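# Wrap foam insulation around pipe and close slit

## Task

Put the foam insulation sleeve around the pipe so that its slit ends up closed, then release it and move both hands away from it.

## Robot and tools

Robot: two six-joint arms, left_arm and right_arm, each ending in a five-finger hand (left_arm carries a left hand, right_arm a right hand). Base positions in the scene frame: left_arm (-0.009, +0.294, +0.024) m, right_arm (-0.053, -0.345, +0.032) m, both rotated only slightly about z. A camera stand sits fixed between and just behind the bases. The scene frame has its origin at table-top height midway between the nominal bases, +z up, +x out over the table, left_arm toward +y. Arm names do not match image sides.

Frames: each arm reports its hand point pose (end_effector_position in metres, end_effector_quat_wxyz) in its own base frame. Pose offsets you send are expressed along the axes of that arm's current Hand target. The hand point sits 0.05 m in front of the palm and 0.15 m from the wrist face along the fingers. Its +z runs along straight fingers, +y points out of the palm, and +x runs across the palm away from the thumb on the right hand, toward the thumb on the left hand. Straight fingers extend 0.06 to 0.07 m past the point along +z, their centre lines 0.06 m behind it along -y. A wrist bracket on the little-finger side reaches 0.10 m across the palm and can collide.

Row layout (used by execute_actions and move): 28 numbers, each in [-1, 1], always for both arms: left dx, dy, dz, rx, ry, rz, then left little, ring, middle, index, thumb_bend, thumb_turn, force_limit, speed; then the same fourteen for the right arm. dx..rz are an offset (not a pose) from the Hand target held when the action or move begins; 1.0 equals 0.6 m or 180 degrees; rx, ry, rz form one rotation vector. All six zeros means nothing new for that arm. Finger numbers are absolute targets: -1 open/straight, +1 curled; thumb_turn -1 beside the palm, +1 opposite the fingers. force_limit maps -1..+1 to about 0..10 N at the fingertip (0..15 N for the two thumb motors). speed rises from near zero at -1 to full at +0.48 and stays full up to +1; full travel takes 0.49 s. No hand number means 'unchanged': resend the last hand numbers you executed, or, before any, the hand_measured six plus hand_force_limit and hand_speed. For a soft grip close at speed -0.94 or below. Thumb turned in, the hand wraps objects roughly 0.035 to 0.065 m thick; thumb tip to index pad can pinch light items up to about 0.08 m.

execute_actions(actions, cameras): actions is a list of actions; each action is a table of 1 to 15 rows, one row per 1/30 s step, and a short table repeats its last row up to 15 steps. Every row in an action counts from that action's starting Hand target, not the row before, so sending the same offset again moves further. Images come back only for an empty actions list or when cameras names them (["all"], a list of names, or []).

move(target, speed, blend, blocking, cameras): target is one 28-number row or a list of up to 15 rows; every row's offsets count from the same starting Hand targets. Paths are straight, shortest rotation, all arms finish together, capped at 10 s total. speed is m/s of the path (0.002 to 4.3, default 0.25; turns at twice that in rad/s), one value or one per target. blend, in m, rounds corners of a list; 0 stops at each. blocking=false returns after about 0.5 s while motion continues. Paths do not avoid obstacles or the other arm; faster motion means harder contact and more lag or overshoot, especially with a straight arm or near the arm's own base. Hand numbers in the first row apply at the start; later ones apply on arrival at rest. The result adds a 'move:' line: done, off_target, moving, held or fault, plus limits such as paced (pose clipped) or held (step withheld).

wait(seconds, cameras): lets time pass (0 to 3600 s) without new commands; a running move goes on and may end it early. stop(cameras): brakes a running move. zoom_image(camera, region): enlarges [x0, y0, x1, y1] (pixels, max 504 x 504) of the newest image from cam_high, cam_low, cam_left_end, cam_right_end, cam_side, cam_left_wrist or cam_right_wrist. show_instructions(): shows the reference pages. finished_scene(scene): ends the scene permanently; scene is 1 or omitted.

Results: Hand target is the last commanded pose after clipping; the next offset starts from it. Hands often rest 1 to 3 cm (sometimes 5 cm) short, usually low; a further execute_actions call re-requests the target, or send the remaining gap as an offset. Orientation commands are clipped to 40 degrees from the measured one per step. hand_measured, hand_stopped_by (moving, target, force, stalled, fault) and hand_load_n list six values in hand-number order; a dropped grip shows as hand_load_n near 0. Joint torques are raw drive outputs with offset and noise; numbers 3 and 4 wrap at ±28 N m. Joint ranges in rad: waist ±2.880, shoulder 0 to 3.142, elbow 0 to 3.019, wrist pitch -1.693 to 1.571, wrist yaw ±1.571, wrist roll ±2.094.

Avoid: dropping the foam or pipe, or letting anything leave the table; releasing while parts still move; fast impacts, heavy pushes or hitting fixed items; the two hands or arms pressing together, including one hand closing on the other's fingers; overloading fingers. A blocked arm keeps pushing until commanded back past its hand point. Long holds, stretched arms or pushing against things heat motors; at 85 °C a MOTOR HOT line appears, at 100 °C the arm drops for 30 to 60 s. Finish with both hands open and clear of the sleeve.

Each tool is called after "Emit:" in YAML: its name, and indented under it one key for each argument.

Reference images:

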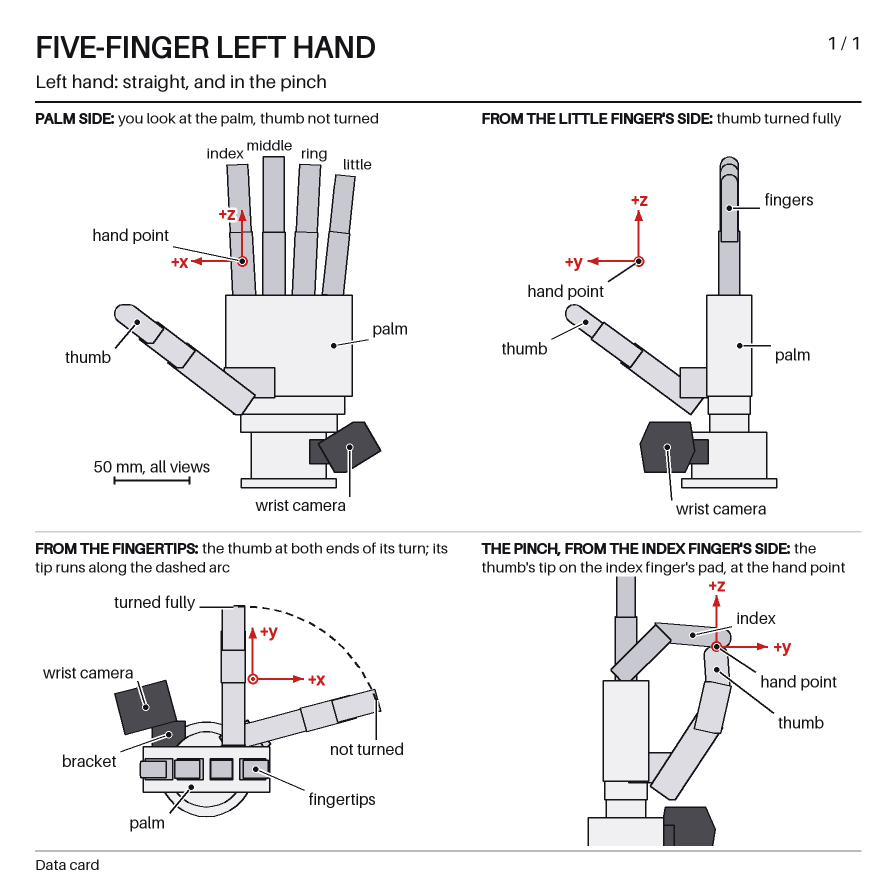

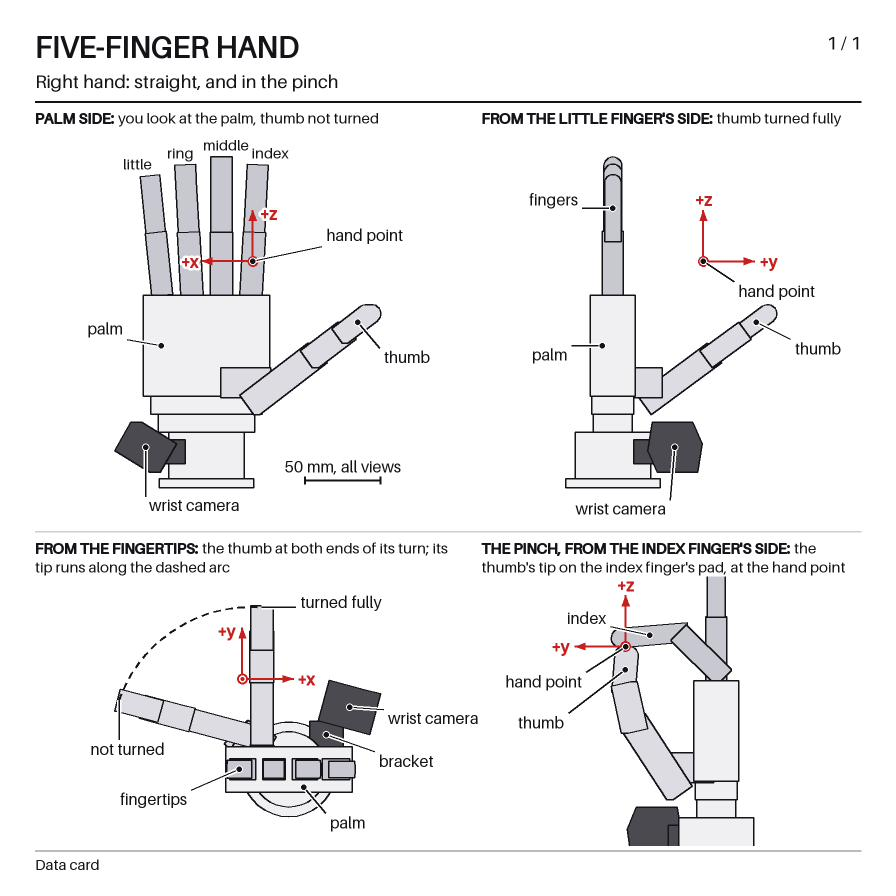

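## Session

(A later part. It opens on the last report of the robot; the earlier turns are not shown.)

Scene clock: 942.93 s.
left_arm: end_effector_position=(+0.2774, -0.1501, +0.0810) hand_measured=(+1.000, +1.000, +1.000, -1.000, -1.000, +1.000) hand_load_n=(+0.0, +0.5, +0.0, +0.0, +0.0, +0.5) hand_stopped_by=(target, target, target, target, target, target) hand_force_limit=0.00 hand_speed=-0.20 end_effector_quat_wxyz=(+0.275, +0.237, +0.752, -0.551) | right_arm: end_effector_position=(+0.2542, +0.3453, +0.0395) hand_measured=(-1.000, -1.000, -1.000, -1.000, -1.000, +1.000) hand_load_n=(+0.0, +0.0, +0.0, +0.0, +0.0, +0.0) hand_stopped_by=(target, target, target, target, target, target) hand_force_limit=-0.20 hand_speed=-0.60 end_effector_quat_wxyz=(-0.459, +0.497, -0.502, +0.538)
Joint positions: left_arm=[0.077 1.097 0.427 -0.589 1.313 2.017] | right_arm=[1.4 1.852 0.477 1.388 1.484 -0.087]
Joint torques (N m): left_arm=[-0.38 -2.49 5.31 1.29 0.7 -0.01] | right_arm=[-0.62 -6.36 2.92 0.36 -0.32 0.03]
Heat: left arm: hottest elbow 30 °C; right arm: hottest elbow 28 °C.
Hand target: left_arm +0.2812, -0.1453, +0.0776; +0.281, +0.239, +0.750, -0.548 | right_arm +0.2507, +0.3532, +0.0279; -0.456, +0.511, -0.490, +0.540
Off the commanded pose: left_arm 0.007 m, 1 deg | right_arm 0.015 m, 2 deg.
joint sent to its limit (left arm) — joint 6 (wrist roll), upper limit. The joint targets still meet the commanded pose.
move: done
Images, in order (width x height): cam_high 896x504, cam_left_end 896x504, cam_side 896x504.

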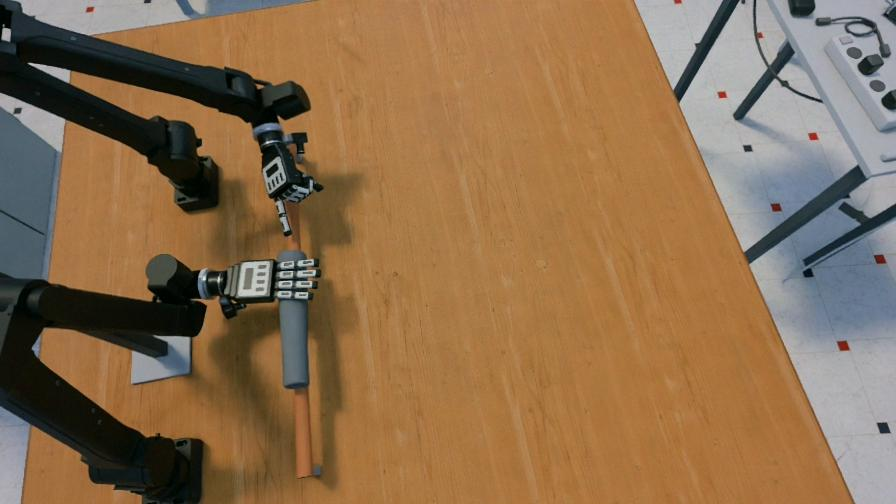

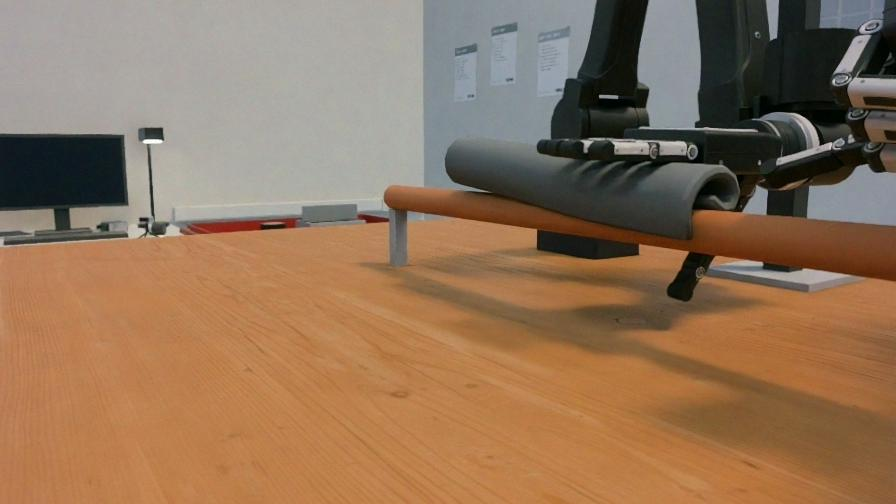

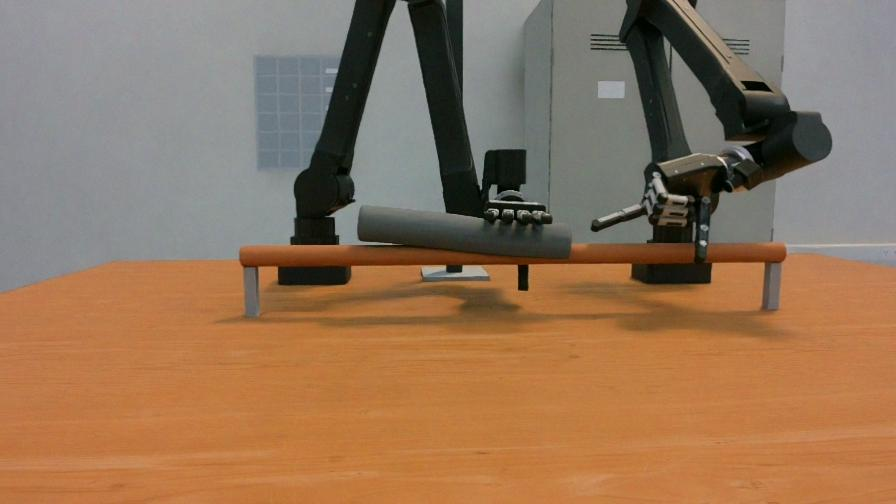

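Emit:
move:
  target: [0.0114,0.0114,0.004,0,0,0,1,1,1,-1,-1,1,0,-0.2,0.0021,-0.0199,0,0,0,0,-1,-1,-1,-1,-1,1,-0.2,-0.6]
  speed: 0.04
  cameras: ["cam_side","cam_high","cam_left_end"]

Emit:
zoom_image:
  camera: "cam_side"
  region: [400, 150, 740, 280]

Emit:
zoom_image:
  camera: "cam_left_end"
  region: [640, 90, 840, 260]

Emit:
zoom_image:
  camera: "cam_high"
  region: [230, 150, 370, 290]

Scene clock: 944.17 s.
left_arm: end_effector_position=(+0.2776, -0.1501, +0.0710) hand_measured=(+1.000, +1.000, +1.000, -1.000, -1.000, +1.000) hand_load_n=(+0.0, +0.0, +0.0, +0.0, +0.0, +0.0) hand_stopped_by=(target, target, target, target, target, target) hand_force_limit=0.00 hand_speed=-0.20 end_effector_quat_wxyz=(+0.275, +0.237, +0.752, -0.551) | right_arm: end_effector_position=(+0.2542, +0.3443, +0.0402) hand_measured=(-1.000, -1.000, -1.000, -1.000, -1.000, +1.000) hand_load_n=(+0.0, +0.0, +0.0, +0.0, +0.0, +0.0) hand_stopped_by=(target, target, target, target, target, target) hand_force_limit=-0.20 hand_speed=-0.60 end_effector_quat_wxyz=(-0.454, +0.501, -0.498, +0.542)
Joint positions: left_arm=[0.077 1.127 0.412 -0.544 1.313 2.017] | right_arm=[1.4 1.848 0.477 1.386 1.484 -0.106]
Joint torques (N m): left_arm=[-0.73 -2.67 5.16 1.31 0.68 -0.03] | right_arm=[-0.26 -9.41 2.84 0.08 -0.36 -0.04]
Heat: left arm: hottest elbow 30 °C; right arm: hottest elbow 28 °C.
Hand target: left_arm +0.2811, -0.1453, +0.0676; +0.281, +0.239, +0.750, -0.548 | right_arm +0.2507, +0.3532, +0.0399; -0.456, +0.511, -0.490, +0.540
Off the commanded pose: left_arm 0.007 m, 1 deg | right_arm 0.010 m, 1 deg.
joint sent to its limit (left arm) — joint 6 (wrist roll), upper limit. The joint targets still meet the commanded pose.
move: done
Images, in order (width x height): cam_high 896x504, cam_left_end 896x504, cam_side 896x504.

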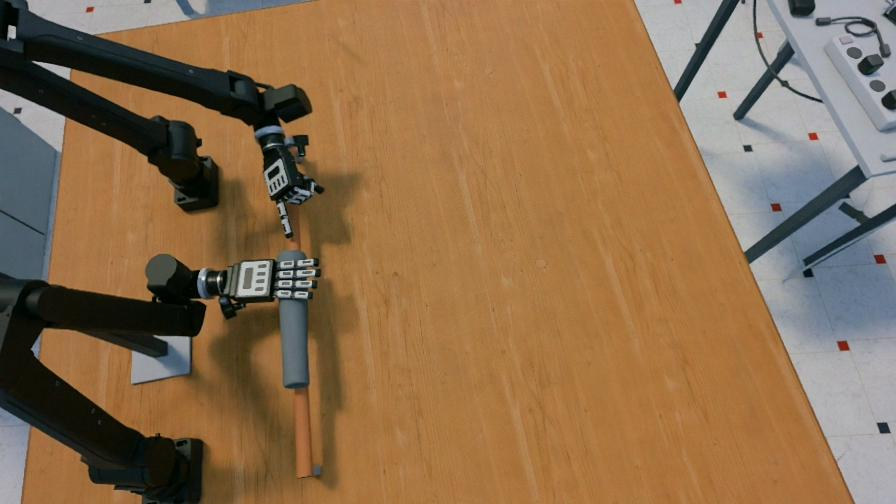

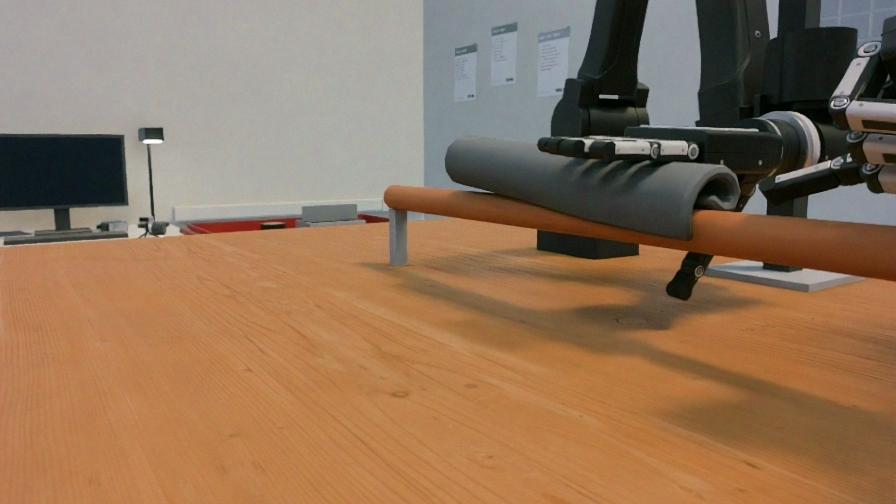

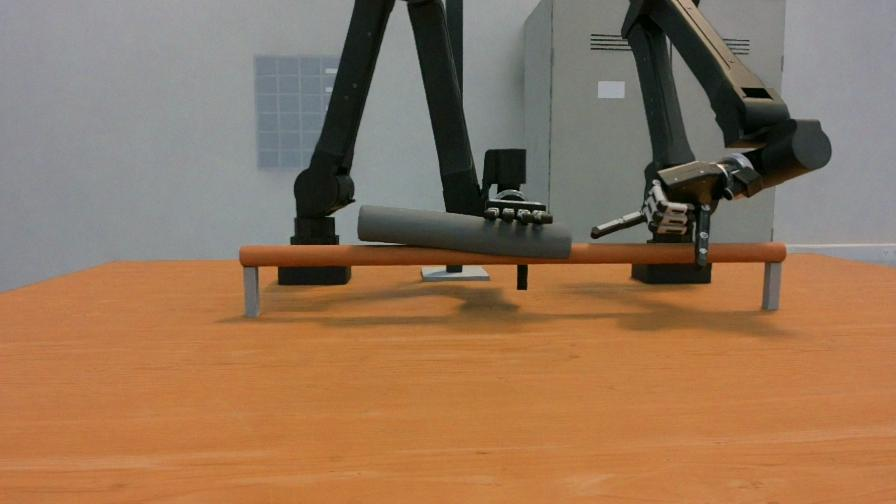

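Scaled by 1.482.

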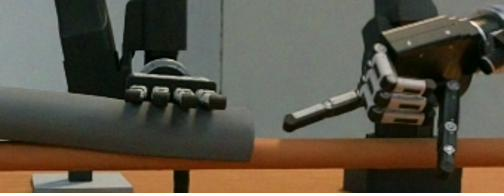

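Scaled by 2.520.

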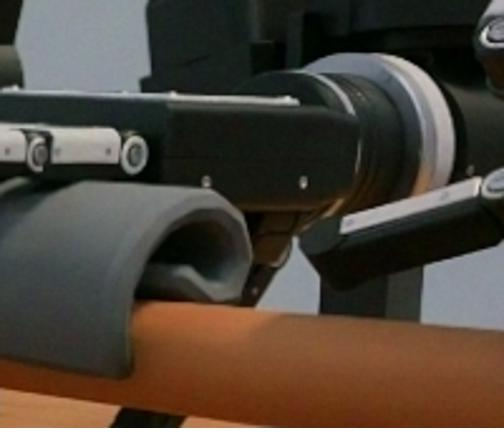

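Scaled by 3.600.

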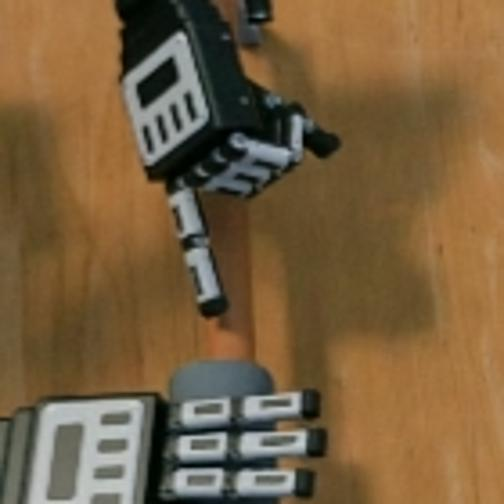

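Emit:
move:
  target: [-0.0117,-0.0234,0.0447,0,0,0,1,1,1,-1,-1,1,0,-0.2,0,0,0,0,0,0,-1,-1,-1,-1,-1,1,-0.2,-0.6]
  speed: 0.04
  cameras: ["cam_side","cam_high","cam_left_end"]

Emit:
zoom_image:
  camera: "cam_side"
  region: [400, 150, 740, 280]

Emit:
zoom_image:
  camera: "cam_left_end"
  region: [640, 90, 840, 260]

Emit:
zoom_image:
  camera: "cam_high"
  region: [230, 150, 370, 290]

Scene clock: 946.33 s.
left_arm: end_effector_position=(+0.2834, -0.1706, +0.0735) hand_measured=(+1.000, +1.000, +1.000, -1.000, -1.000, +1.000) hand_load_n=(+0.0, +0.0, +0.0, +0.0, +0.0, +0.0) hand_stopped_by=(target, target, target, target, target, target) hand_force_limit=0.00 hand_speed=-0.20 end_effector_quat_wxyz=(+0.280, +0.233, +0.753, -0.547) | right_arm: end_effector_position=(+0.2542, +0.3443, +0.0403) hand_measured=(-1.000, -1.000, -1.000, -1.000, -1.000, +1.000) hand_load_n=(+0.0, +0.0, +0.0, +0.0, +0.0, +0.0) hand_stopped_by=(target, target, target, target, target, target) hand_force_limit=-0.20 hand_speed=-0.60 end_effector_quat_wxyz=(-0.454, +0.502, -0.498, +0.542)
Joint positions: left_arm=[-0.015 1.084 0.356 -0.204 1.262 1.681] | right_arm=[1.4 1.847 0.477 1.385 1.484 -0.106]
Joint torques (N m): left_arm=[-2.73 -4.48 5.24 1.92 0.5 -0.3] | right_arm=[-0.44 -8.7 2.81 -0.02 -0.32 -0.03]
Heat: left arm: hottest elbow 30 °C; right arm: hottest elbow 28 °C.
Hand target: left_arm +0.2811, -0.1754, +0.0756; +0.281, +0.239, +0.750, -0.548 | right_arm +0.2507, +0.3532, +0.0400; -0.456, +0.510, -0.490, +0.540
Off the commanded pose: left_arm 0.006 m, 1 deg | right_arm 0.010 m, 1 deg.
move: done
Images, in order (width x height): cam_high 896x504, cam_left_end 896x504, cam_side 896x504.

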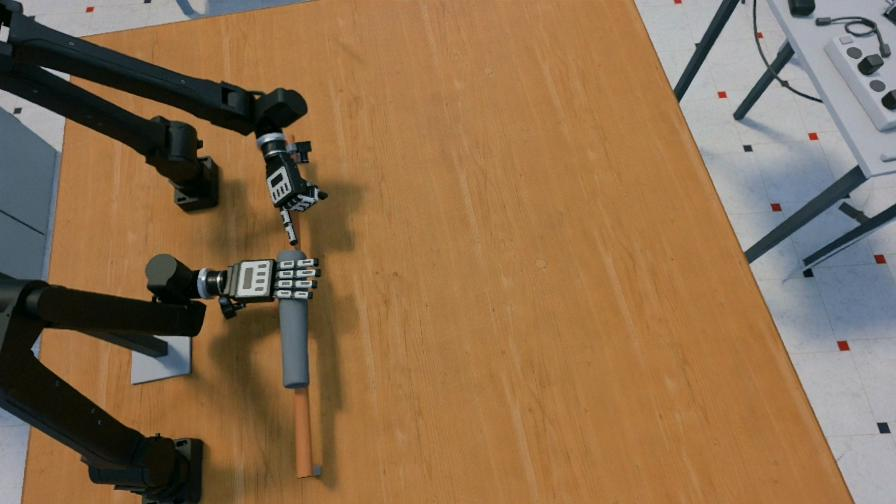

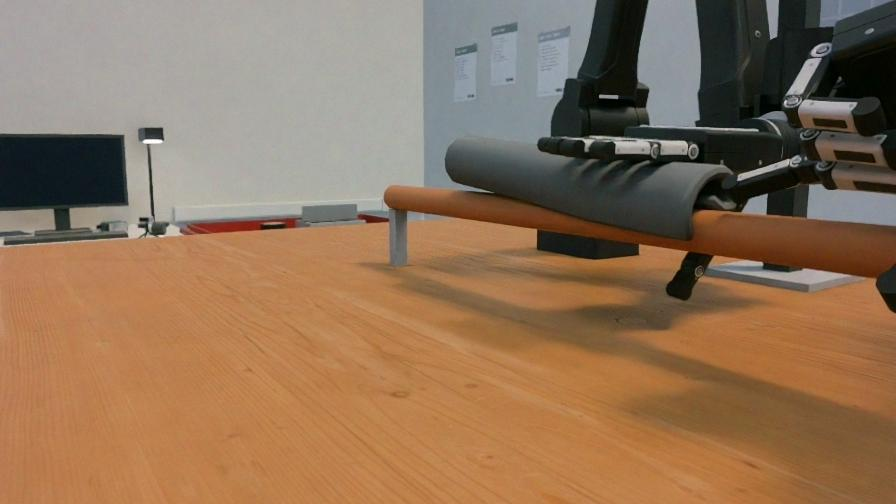

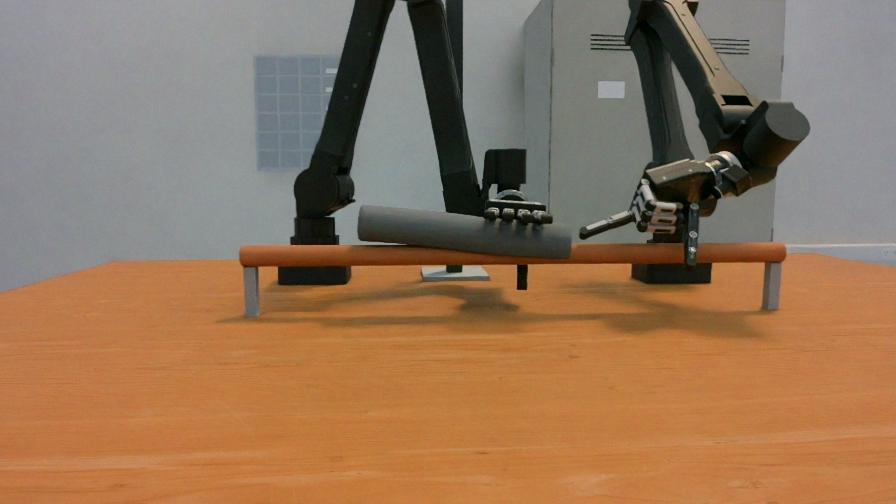

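Scaled by 1.482.

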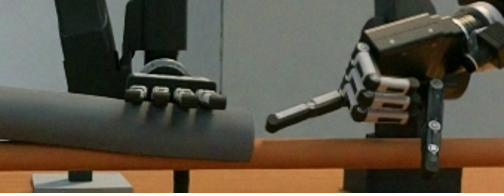

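Scaled by 2.520.

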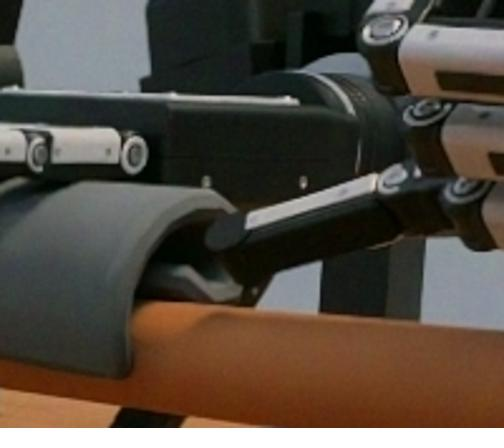

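Scaled by 3.600.

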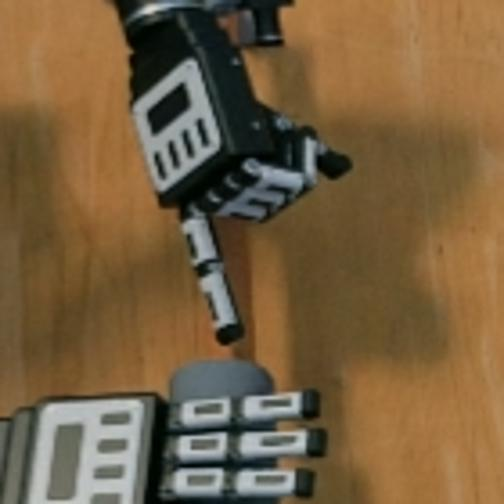

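Emit:
move:
  target: [0.0031,-0.0116,0.0106,0.0228,0.0229,0.008,1,1,1,-1,-1,1,0,-0.2,0,0,0,0,0,0,-1,-1,-1,-1,-1,1,-0.2,-0.6]
  speed: 0.04
  cameras: ["cam_side","cam_high","cam_left_end"]

Emit:
zoom_image:
  camera: "cam_side"
  region: [400, 150, 740, 280]

Emit:
zoom_image:
  camera: "cam_left_end"
  region: [640, 90, 840, 260]

Emit:
zoom_image:
  camera: "cam_high"
  region: [230, 150, 370, 290]

Scene clock: 948.77 s.
left_arm: end_effector_position=(+0.2642, -0.1780, +0.0674) hand_measured=(+1.000, +1.000, +1.000, -1.000, -1.000, +1.000) hand_load_n=(+0.0, +0.0, +0.0, +0.0, +0.0, +0.5) hand_stopped_by=(target, target, target, target, target, target) hand_force_limit=0.00 hand_speed=-0.20 end_effector_quat_wxyz=(+0.248, +0.262, +0.744, -0.563) | right_arm: end_effector_position=(+0.2542, +0.3443, +0.0403) hand_measured=(-1.000, -1.000, -1.000, -1.000, -1.000, +1.000) hand_load_n=(+0.0, +0.0, +0.0, +0.0, +0.0, +0.0) hand_stopped_by=(target, target, target, target, target, target) hand_force_limit=-0.20 hand_speed=-0.60 end_effector_quat_wxyz=(-0.454, +0.502, -0.498, +0.542)
Joint positions: left_arm=[-0.03 1.125 0.392 -0.437 1.304 1.911] | right_arm=[1.4 1.847 0.477 1.385 1.484 -0.106]
Joint torques (N m): left_arm=[-2.67 -2.73 8.1 0.23 0.73 -0.01] | right_arm=[-0.67 -8.7 2.82 -0.06 -0.32 -0.06]
Heat: left arm: hottest elbow 30 °C; right arm: hottest elbow 28 °C.
Hand target: left_arm +0.2762, -0.1833, +0.0775; +0.252, +0.278, +0.737, -0.562 | right_arm +0.2507, +0.3532, +0.0400; -0.456, +0.510, -0.490, +0.540
Off the commanded pose: left_arm 0.017 m, 2 deg | right_arm 0.010 m, 1 deg.
move: off_target (left_arm)
Images, in order (width x height): cam_high 896x504, cam_left_end 896x504, cam_side 896x504.

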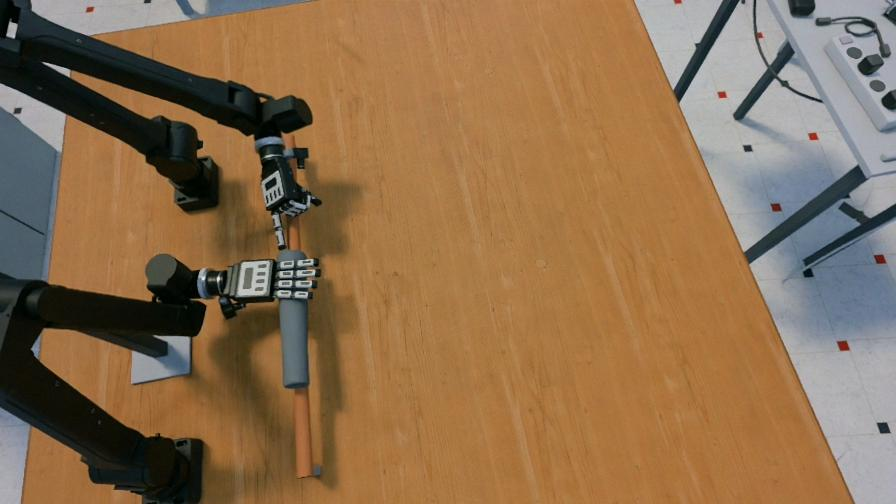

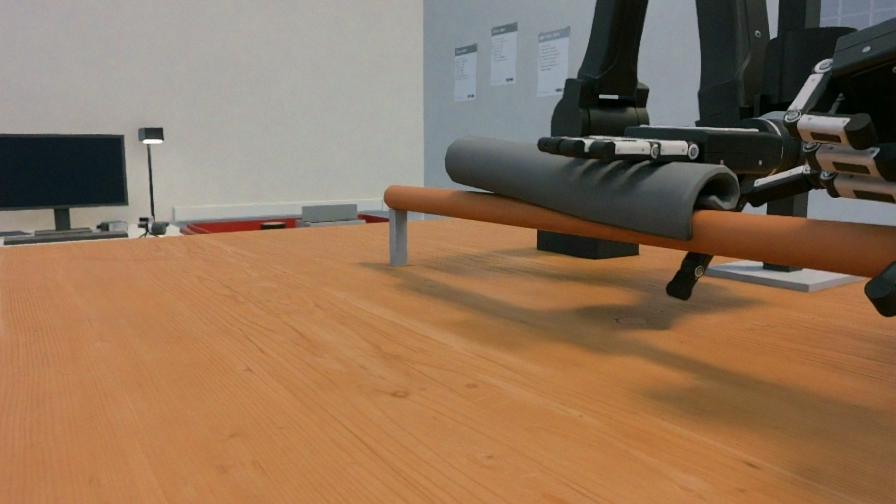

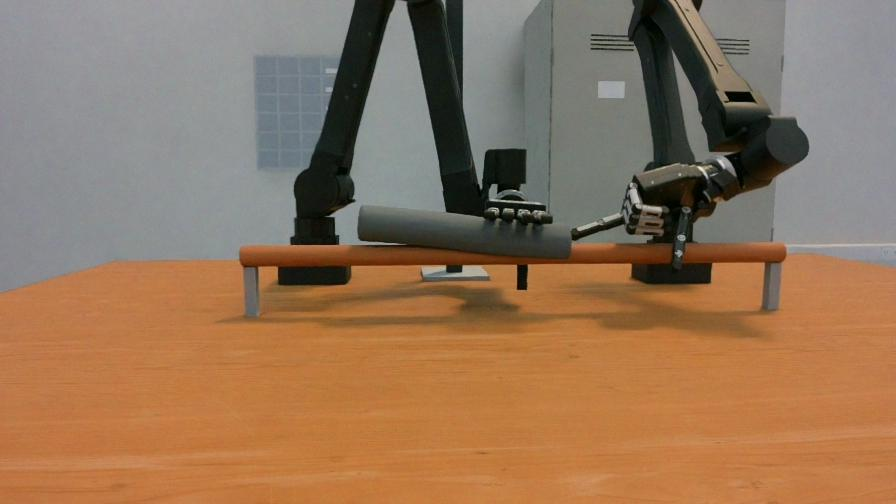

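Scaled by 1.482.

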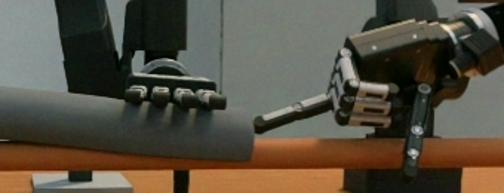

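Scaled by 2.520.

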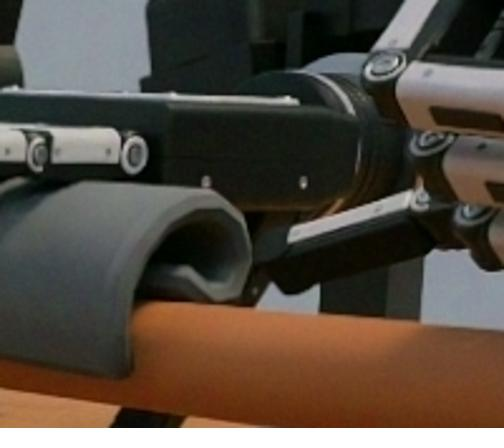

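Scaled by 3.600.

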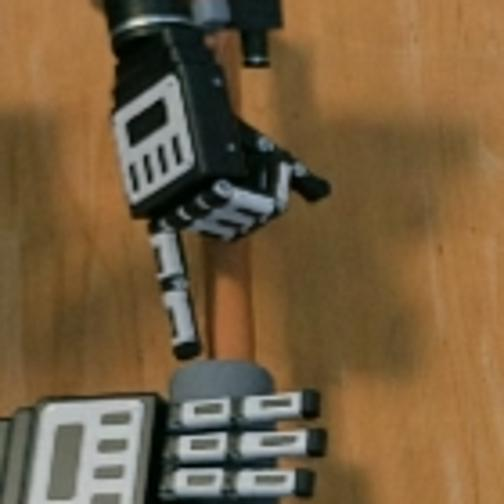

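Emit:
execute_actions:
  actions: []
  cameras: ["cam_high","cam_side","cam_left_end","cam_right_wrist"]

Scene clock: 949.43 s.
left_arm: end_effector_position=(+0.2643, -0.1780, +0.0674) hand_measured=(+1.000, +1.000, +1.000, -1.000, -1.000, +1.000) hand_load_n=(+0.0, +0.0, +0.0, +0.0, +0.0, +0.5) hand_stopped_by=(target, target, target, target, target, target) hand_force_limit=0.00 hand_speed=-0.20 end_effector_quat_wxyz=(+0.248, +0.262, +0.744, -0.563) | right_arm: end_effector_position=(+0.2542, +0.3443, +0.0403) hand_measured=(-1.000, -1.000, -1.000, -1.000, -1.000, +1.000) hand_load_n=(+0.0, +0.0, +0.0, +0.5, +0.0, +0.0) hand_stopped_by=(target, target, target, target, target, target) hand_force_limit=-0.20 hand_speed=-0.60 end_effector_quat_wxyz=(-0.454, +0.502, -0.498, +0.542)
Joint positions: left_arm=[-0.03 1.125 0.392 -0.437 1.304 1.912] | right_arm=[1.4 1.847 0.477 1.385 1.484 -0.106]
Joint velocities: within noise
Joint torques (N m): left_arm=[-3.02 -2.9 8.18 0.17 0.72 -0.01] | right_arm=[-0.44 -9.17 2.66 0.09 -0.33 -0.04]
Motor temperatures (°C): left_arm=[24 24 30 26 22 23] | right_arm=[25 24 28 22 22 25]
Heat: left arm: hottest elbow 30 °C; right arm: hottest elbow 28 °C.
Hand target: left_arm +0.2762, -0.1833, +0.0775; +0.252, +0.278, +0.737, -0.562 | right_arm +0.2507, +0.3532, +0.0400; -0.456, +0.510, -0.490, +0.540
Off the commanded pose: left_arm 0.017 m, 2 deg | right_arm 0.010 m, 1 deg.
Images, in order (width x height): cam_high 896x504, cam_left_end 896x504, cam_side 896x504, cam_right_wrist 672x504.

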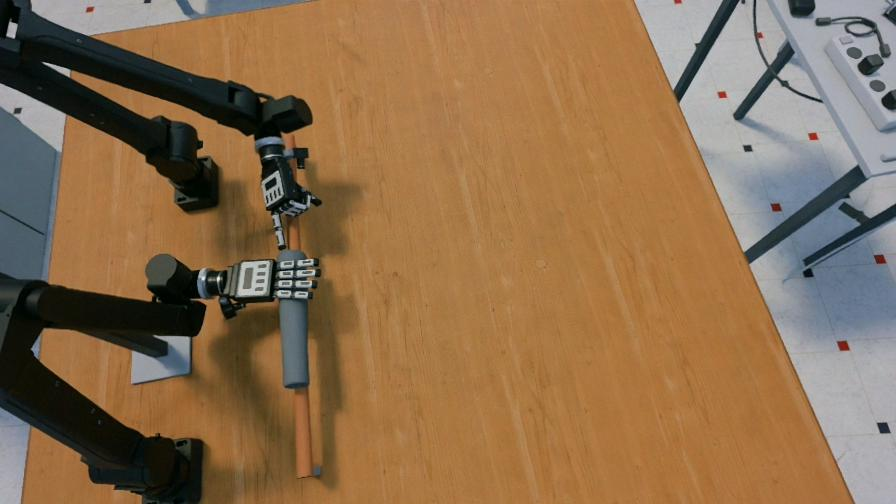

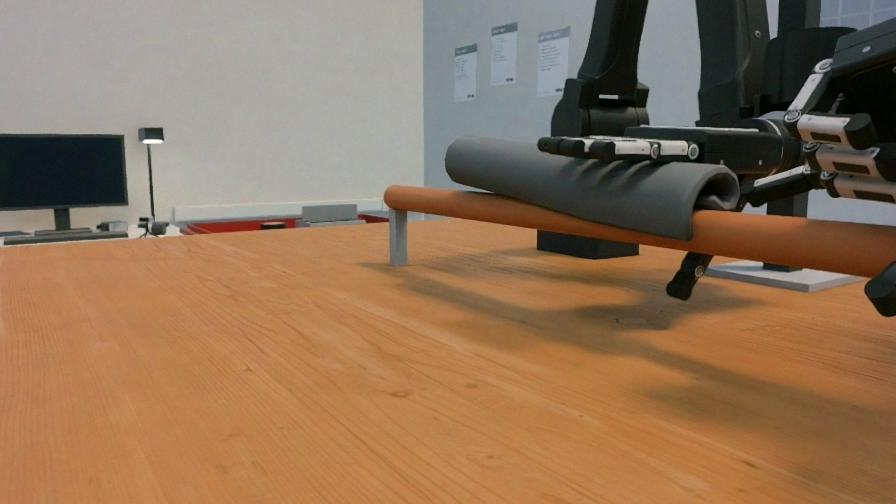

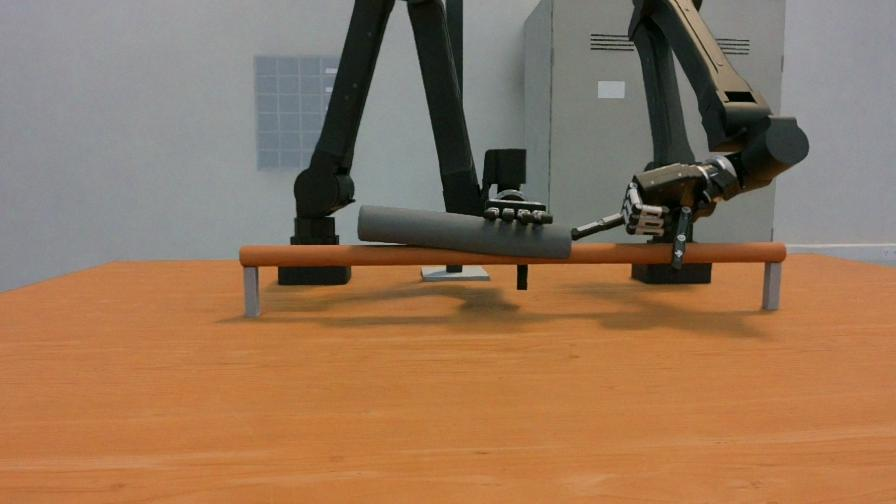

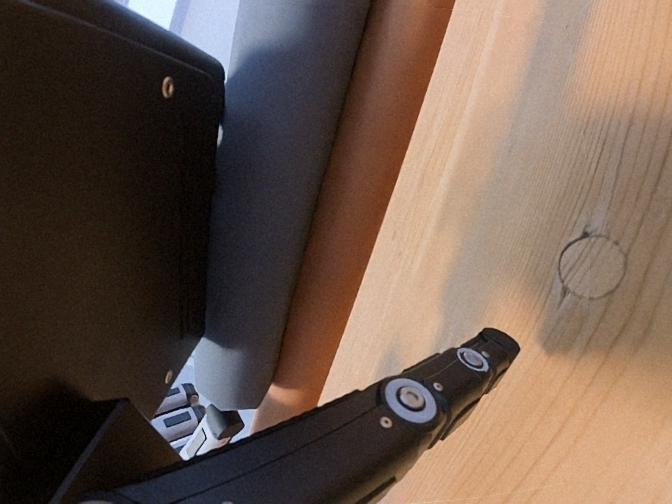

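Emit:
zoom_image:
  camera: "cam_left_end"
  region: [640, 90, 840, 260]

Emit:
zoom_image:
  camera: "cam_right_wrist"
  region: [120, 200, 420, 504]

Scaled by 2.520.

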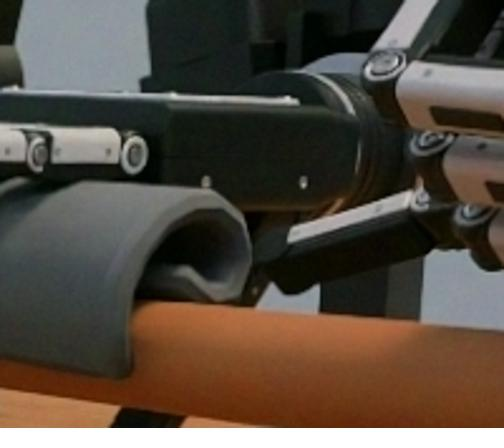

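Scaled by 1.658 from the camera's image (finer frame: 960x720).

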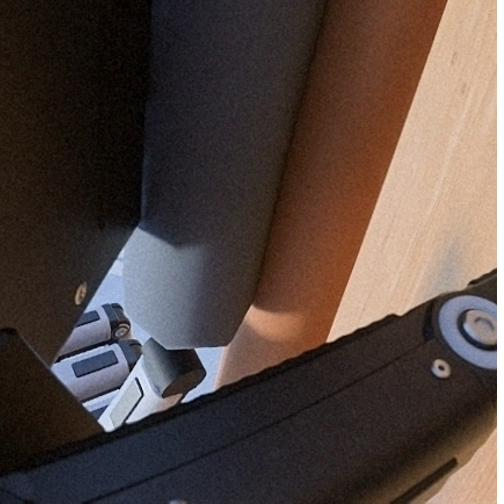

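Emit:
move:
  target: [-0.0111, 0.0146, -0.0241, 0, 0, 0, 1, 1, 1, -1, -1, 1, 0, -0.2, 0, 0, 0, 0, 0, 0, -1, -1, -1, -1, -1, 1, -0.2, -0.6]
  speed: 0.05
  cameras: ["cam_high","cam_side","cam_left_end"]

Emit:
zoom_image:
  camera: "cam_high"
  region: [230, 150, 370, 290]

Emit:
zoom_image:
  camera: "cam_left_end"
  region: [640, 90, 840, 260]

Scene clock: 950.87 s.
left_arm: end_effector_position=(+0.2685, -0.1733, +0.0699) hand_measured=(+1.000, +1.000, +1.000, -1.000, -1.000, +1.000) hand_load_n=(+0.0, +0.0, +0.0, +0.0, +0.0, +0.5) hand_stopped_by=(target, target, target, target, target, target) hand_force_limit=0.00 hand_speed=-0.20 end_effector_quat_wxyz=(+0.246, +0.265, +0.743, -0.563) | right_arm: end_effector_position=(+0.2542, +0.3443, +0.0403) hand_measured=(-1.000, -1.000, -1.000, -1.000, -1.000, +1.000) hand_load_n=(+0.0, +0.0, +0.0, +0.0, +0.0, +0.0) hand_stopped_by=(target, target, target, target, target, target) hand_force_limit=-0.20 hand_speed=-0.60 end_effector_quat_wxyz=(-0.454, +0.502, -0.498, +0.542)
Joint positions: left_arm=[-0.009 1.152 0.428 -0.547 1.312 2.016] | right_arm=[1.4 1.847 0.477 1.385 1.484 -0.106]
Joint torques (N m): left_arm=[-0.44 -2.9 8.08 0.1 0.67 -0.03] | right_arm=[-0.21 -9.11 2.85 0.05 -0.33 -0.03]
Heat: left arm: hottest elbow 30 °C; right arm: hottest elbow 28 °C.
Hand target: left_arm +0.2861, -0.1682, +0.0795; +0.252, +0.278, +0.737, -0.562 | right_arm +0.2507, +0.3532, +0.0400; -0.456, +0.510, -0.490, +0.540
Off the commanded pose: left_arm 0.021 m, 2 deg | right_arm 0.010 m, 1 deg.
joint sent to its limit (left arm) — joint 6 (wrist roll), upper limit. The joint targets still meet the commanded pose.
move: off_target (left_arm)
Images, in order (width x height): cam_high 896x504, cam_left_end 896x504, cam_side 896x504.

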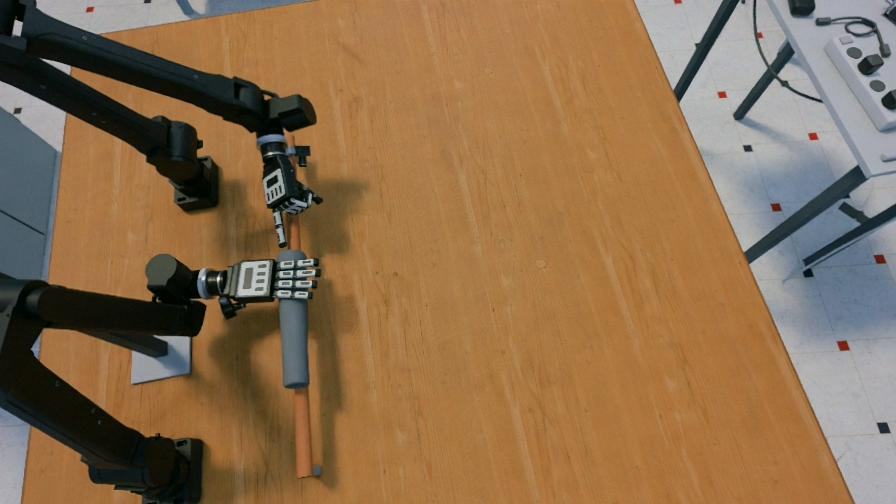

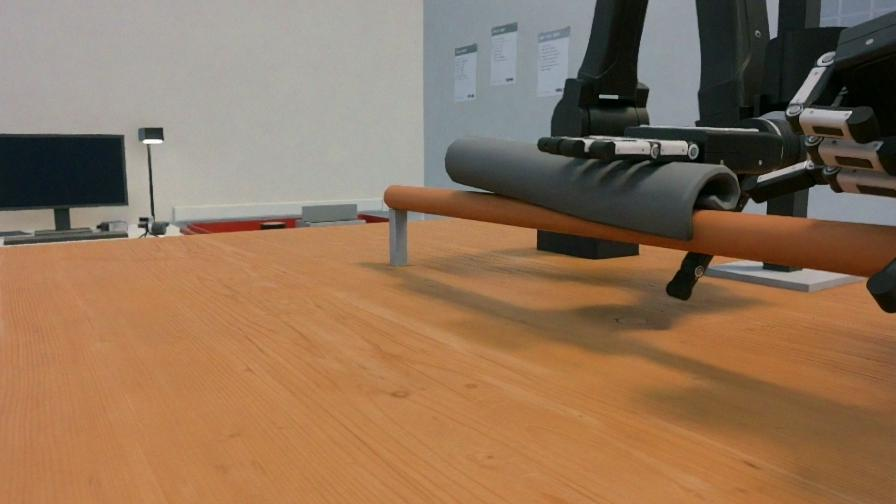

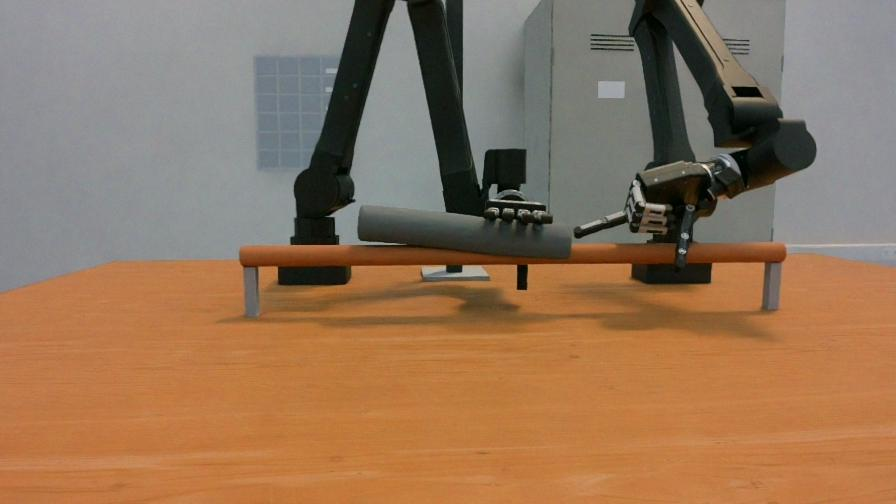

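Scaled by 3.600.

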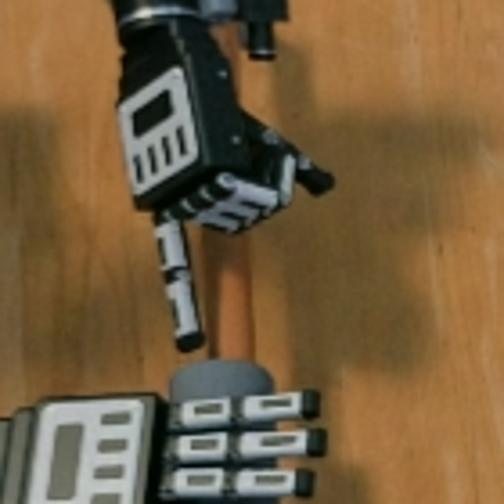

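Scaled by 2.520.

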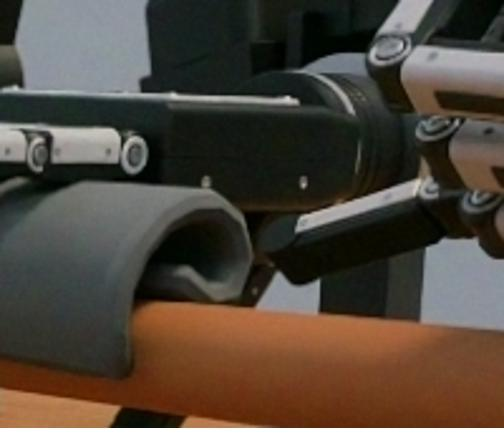

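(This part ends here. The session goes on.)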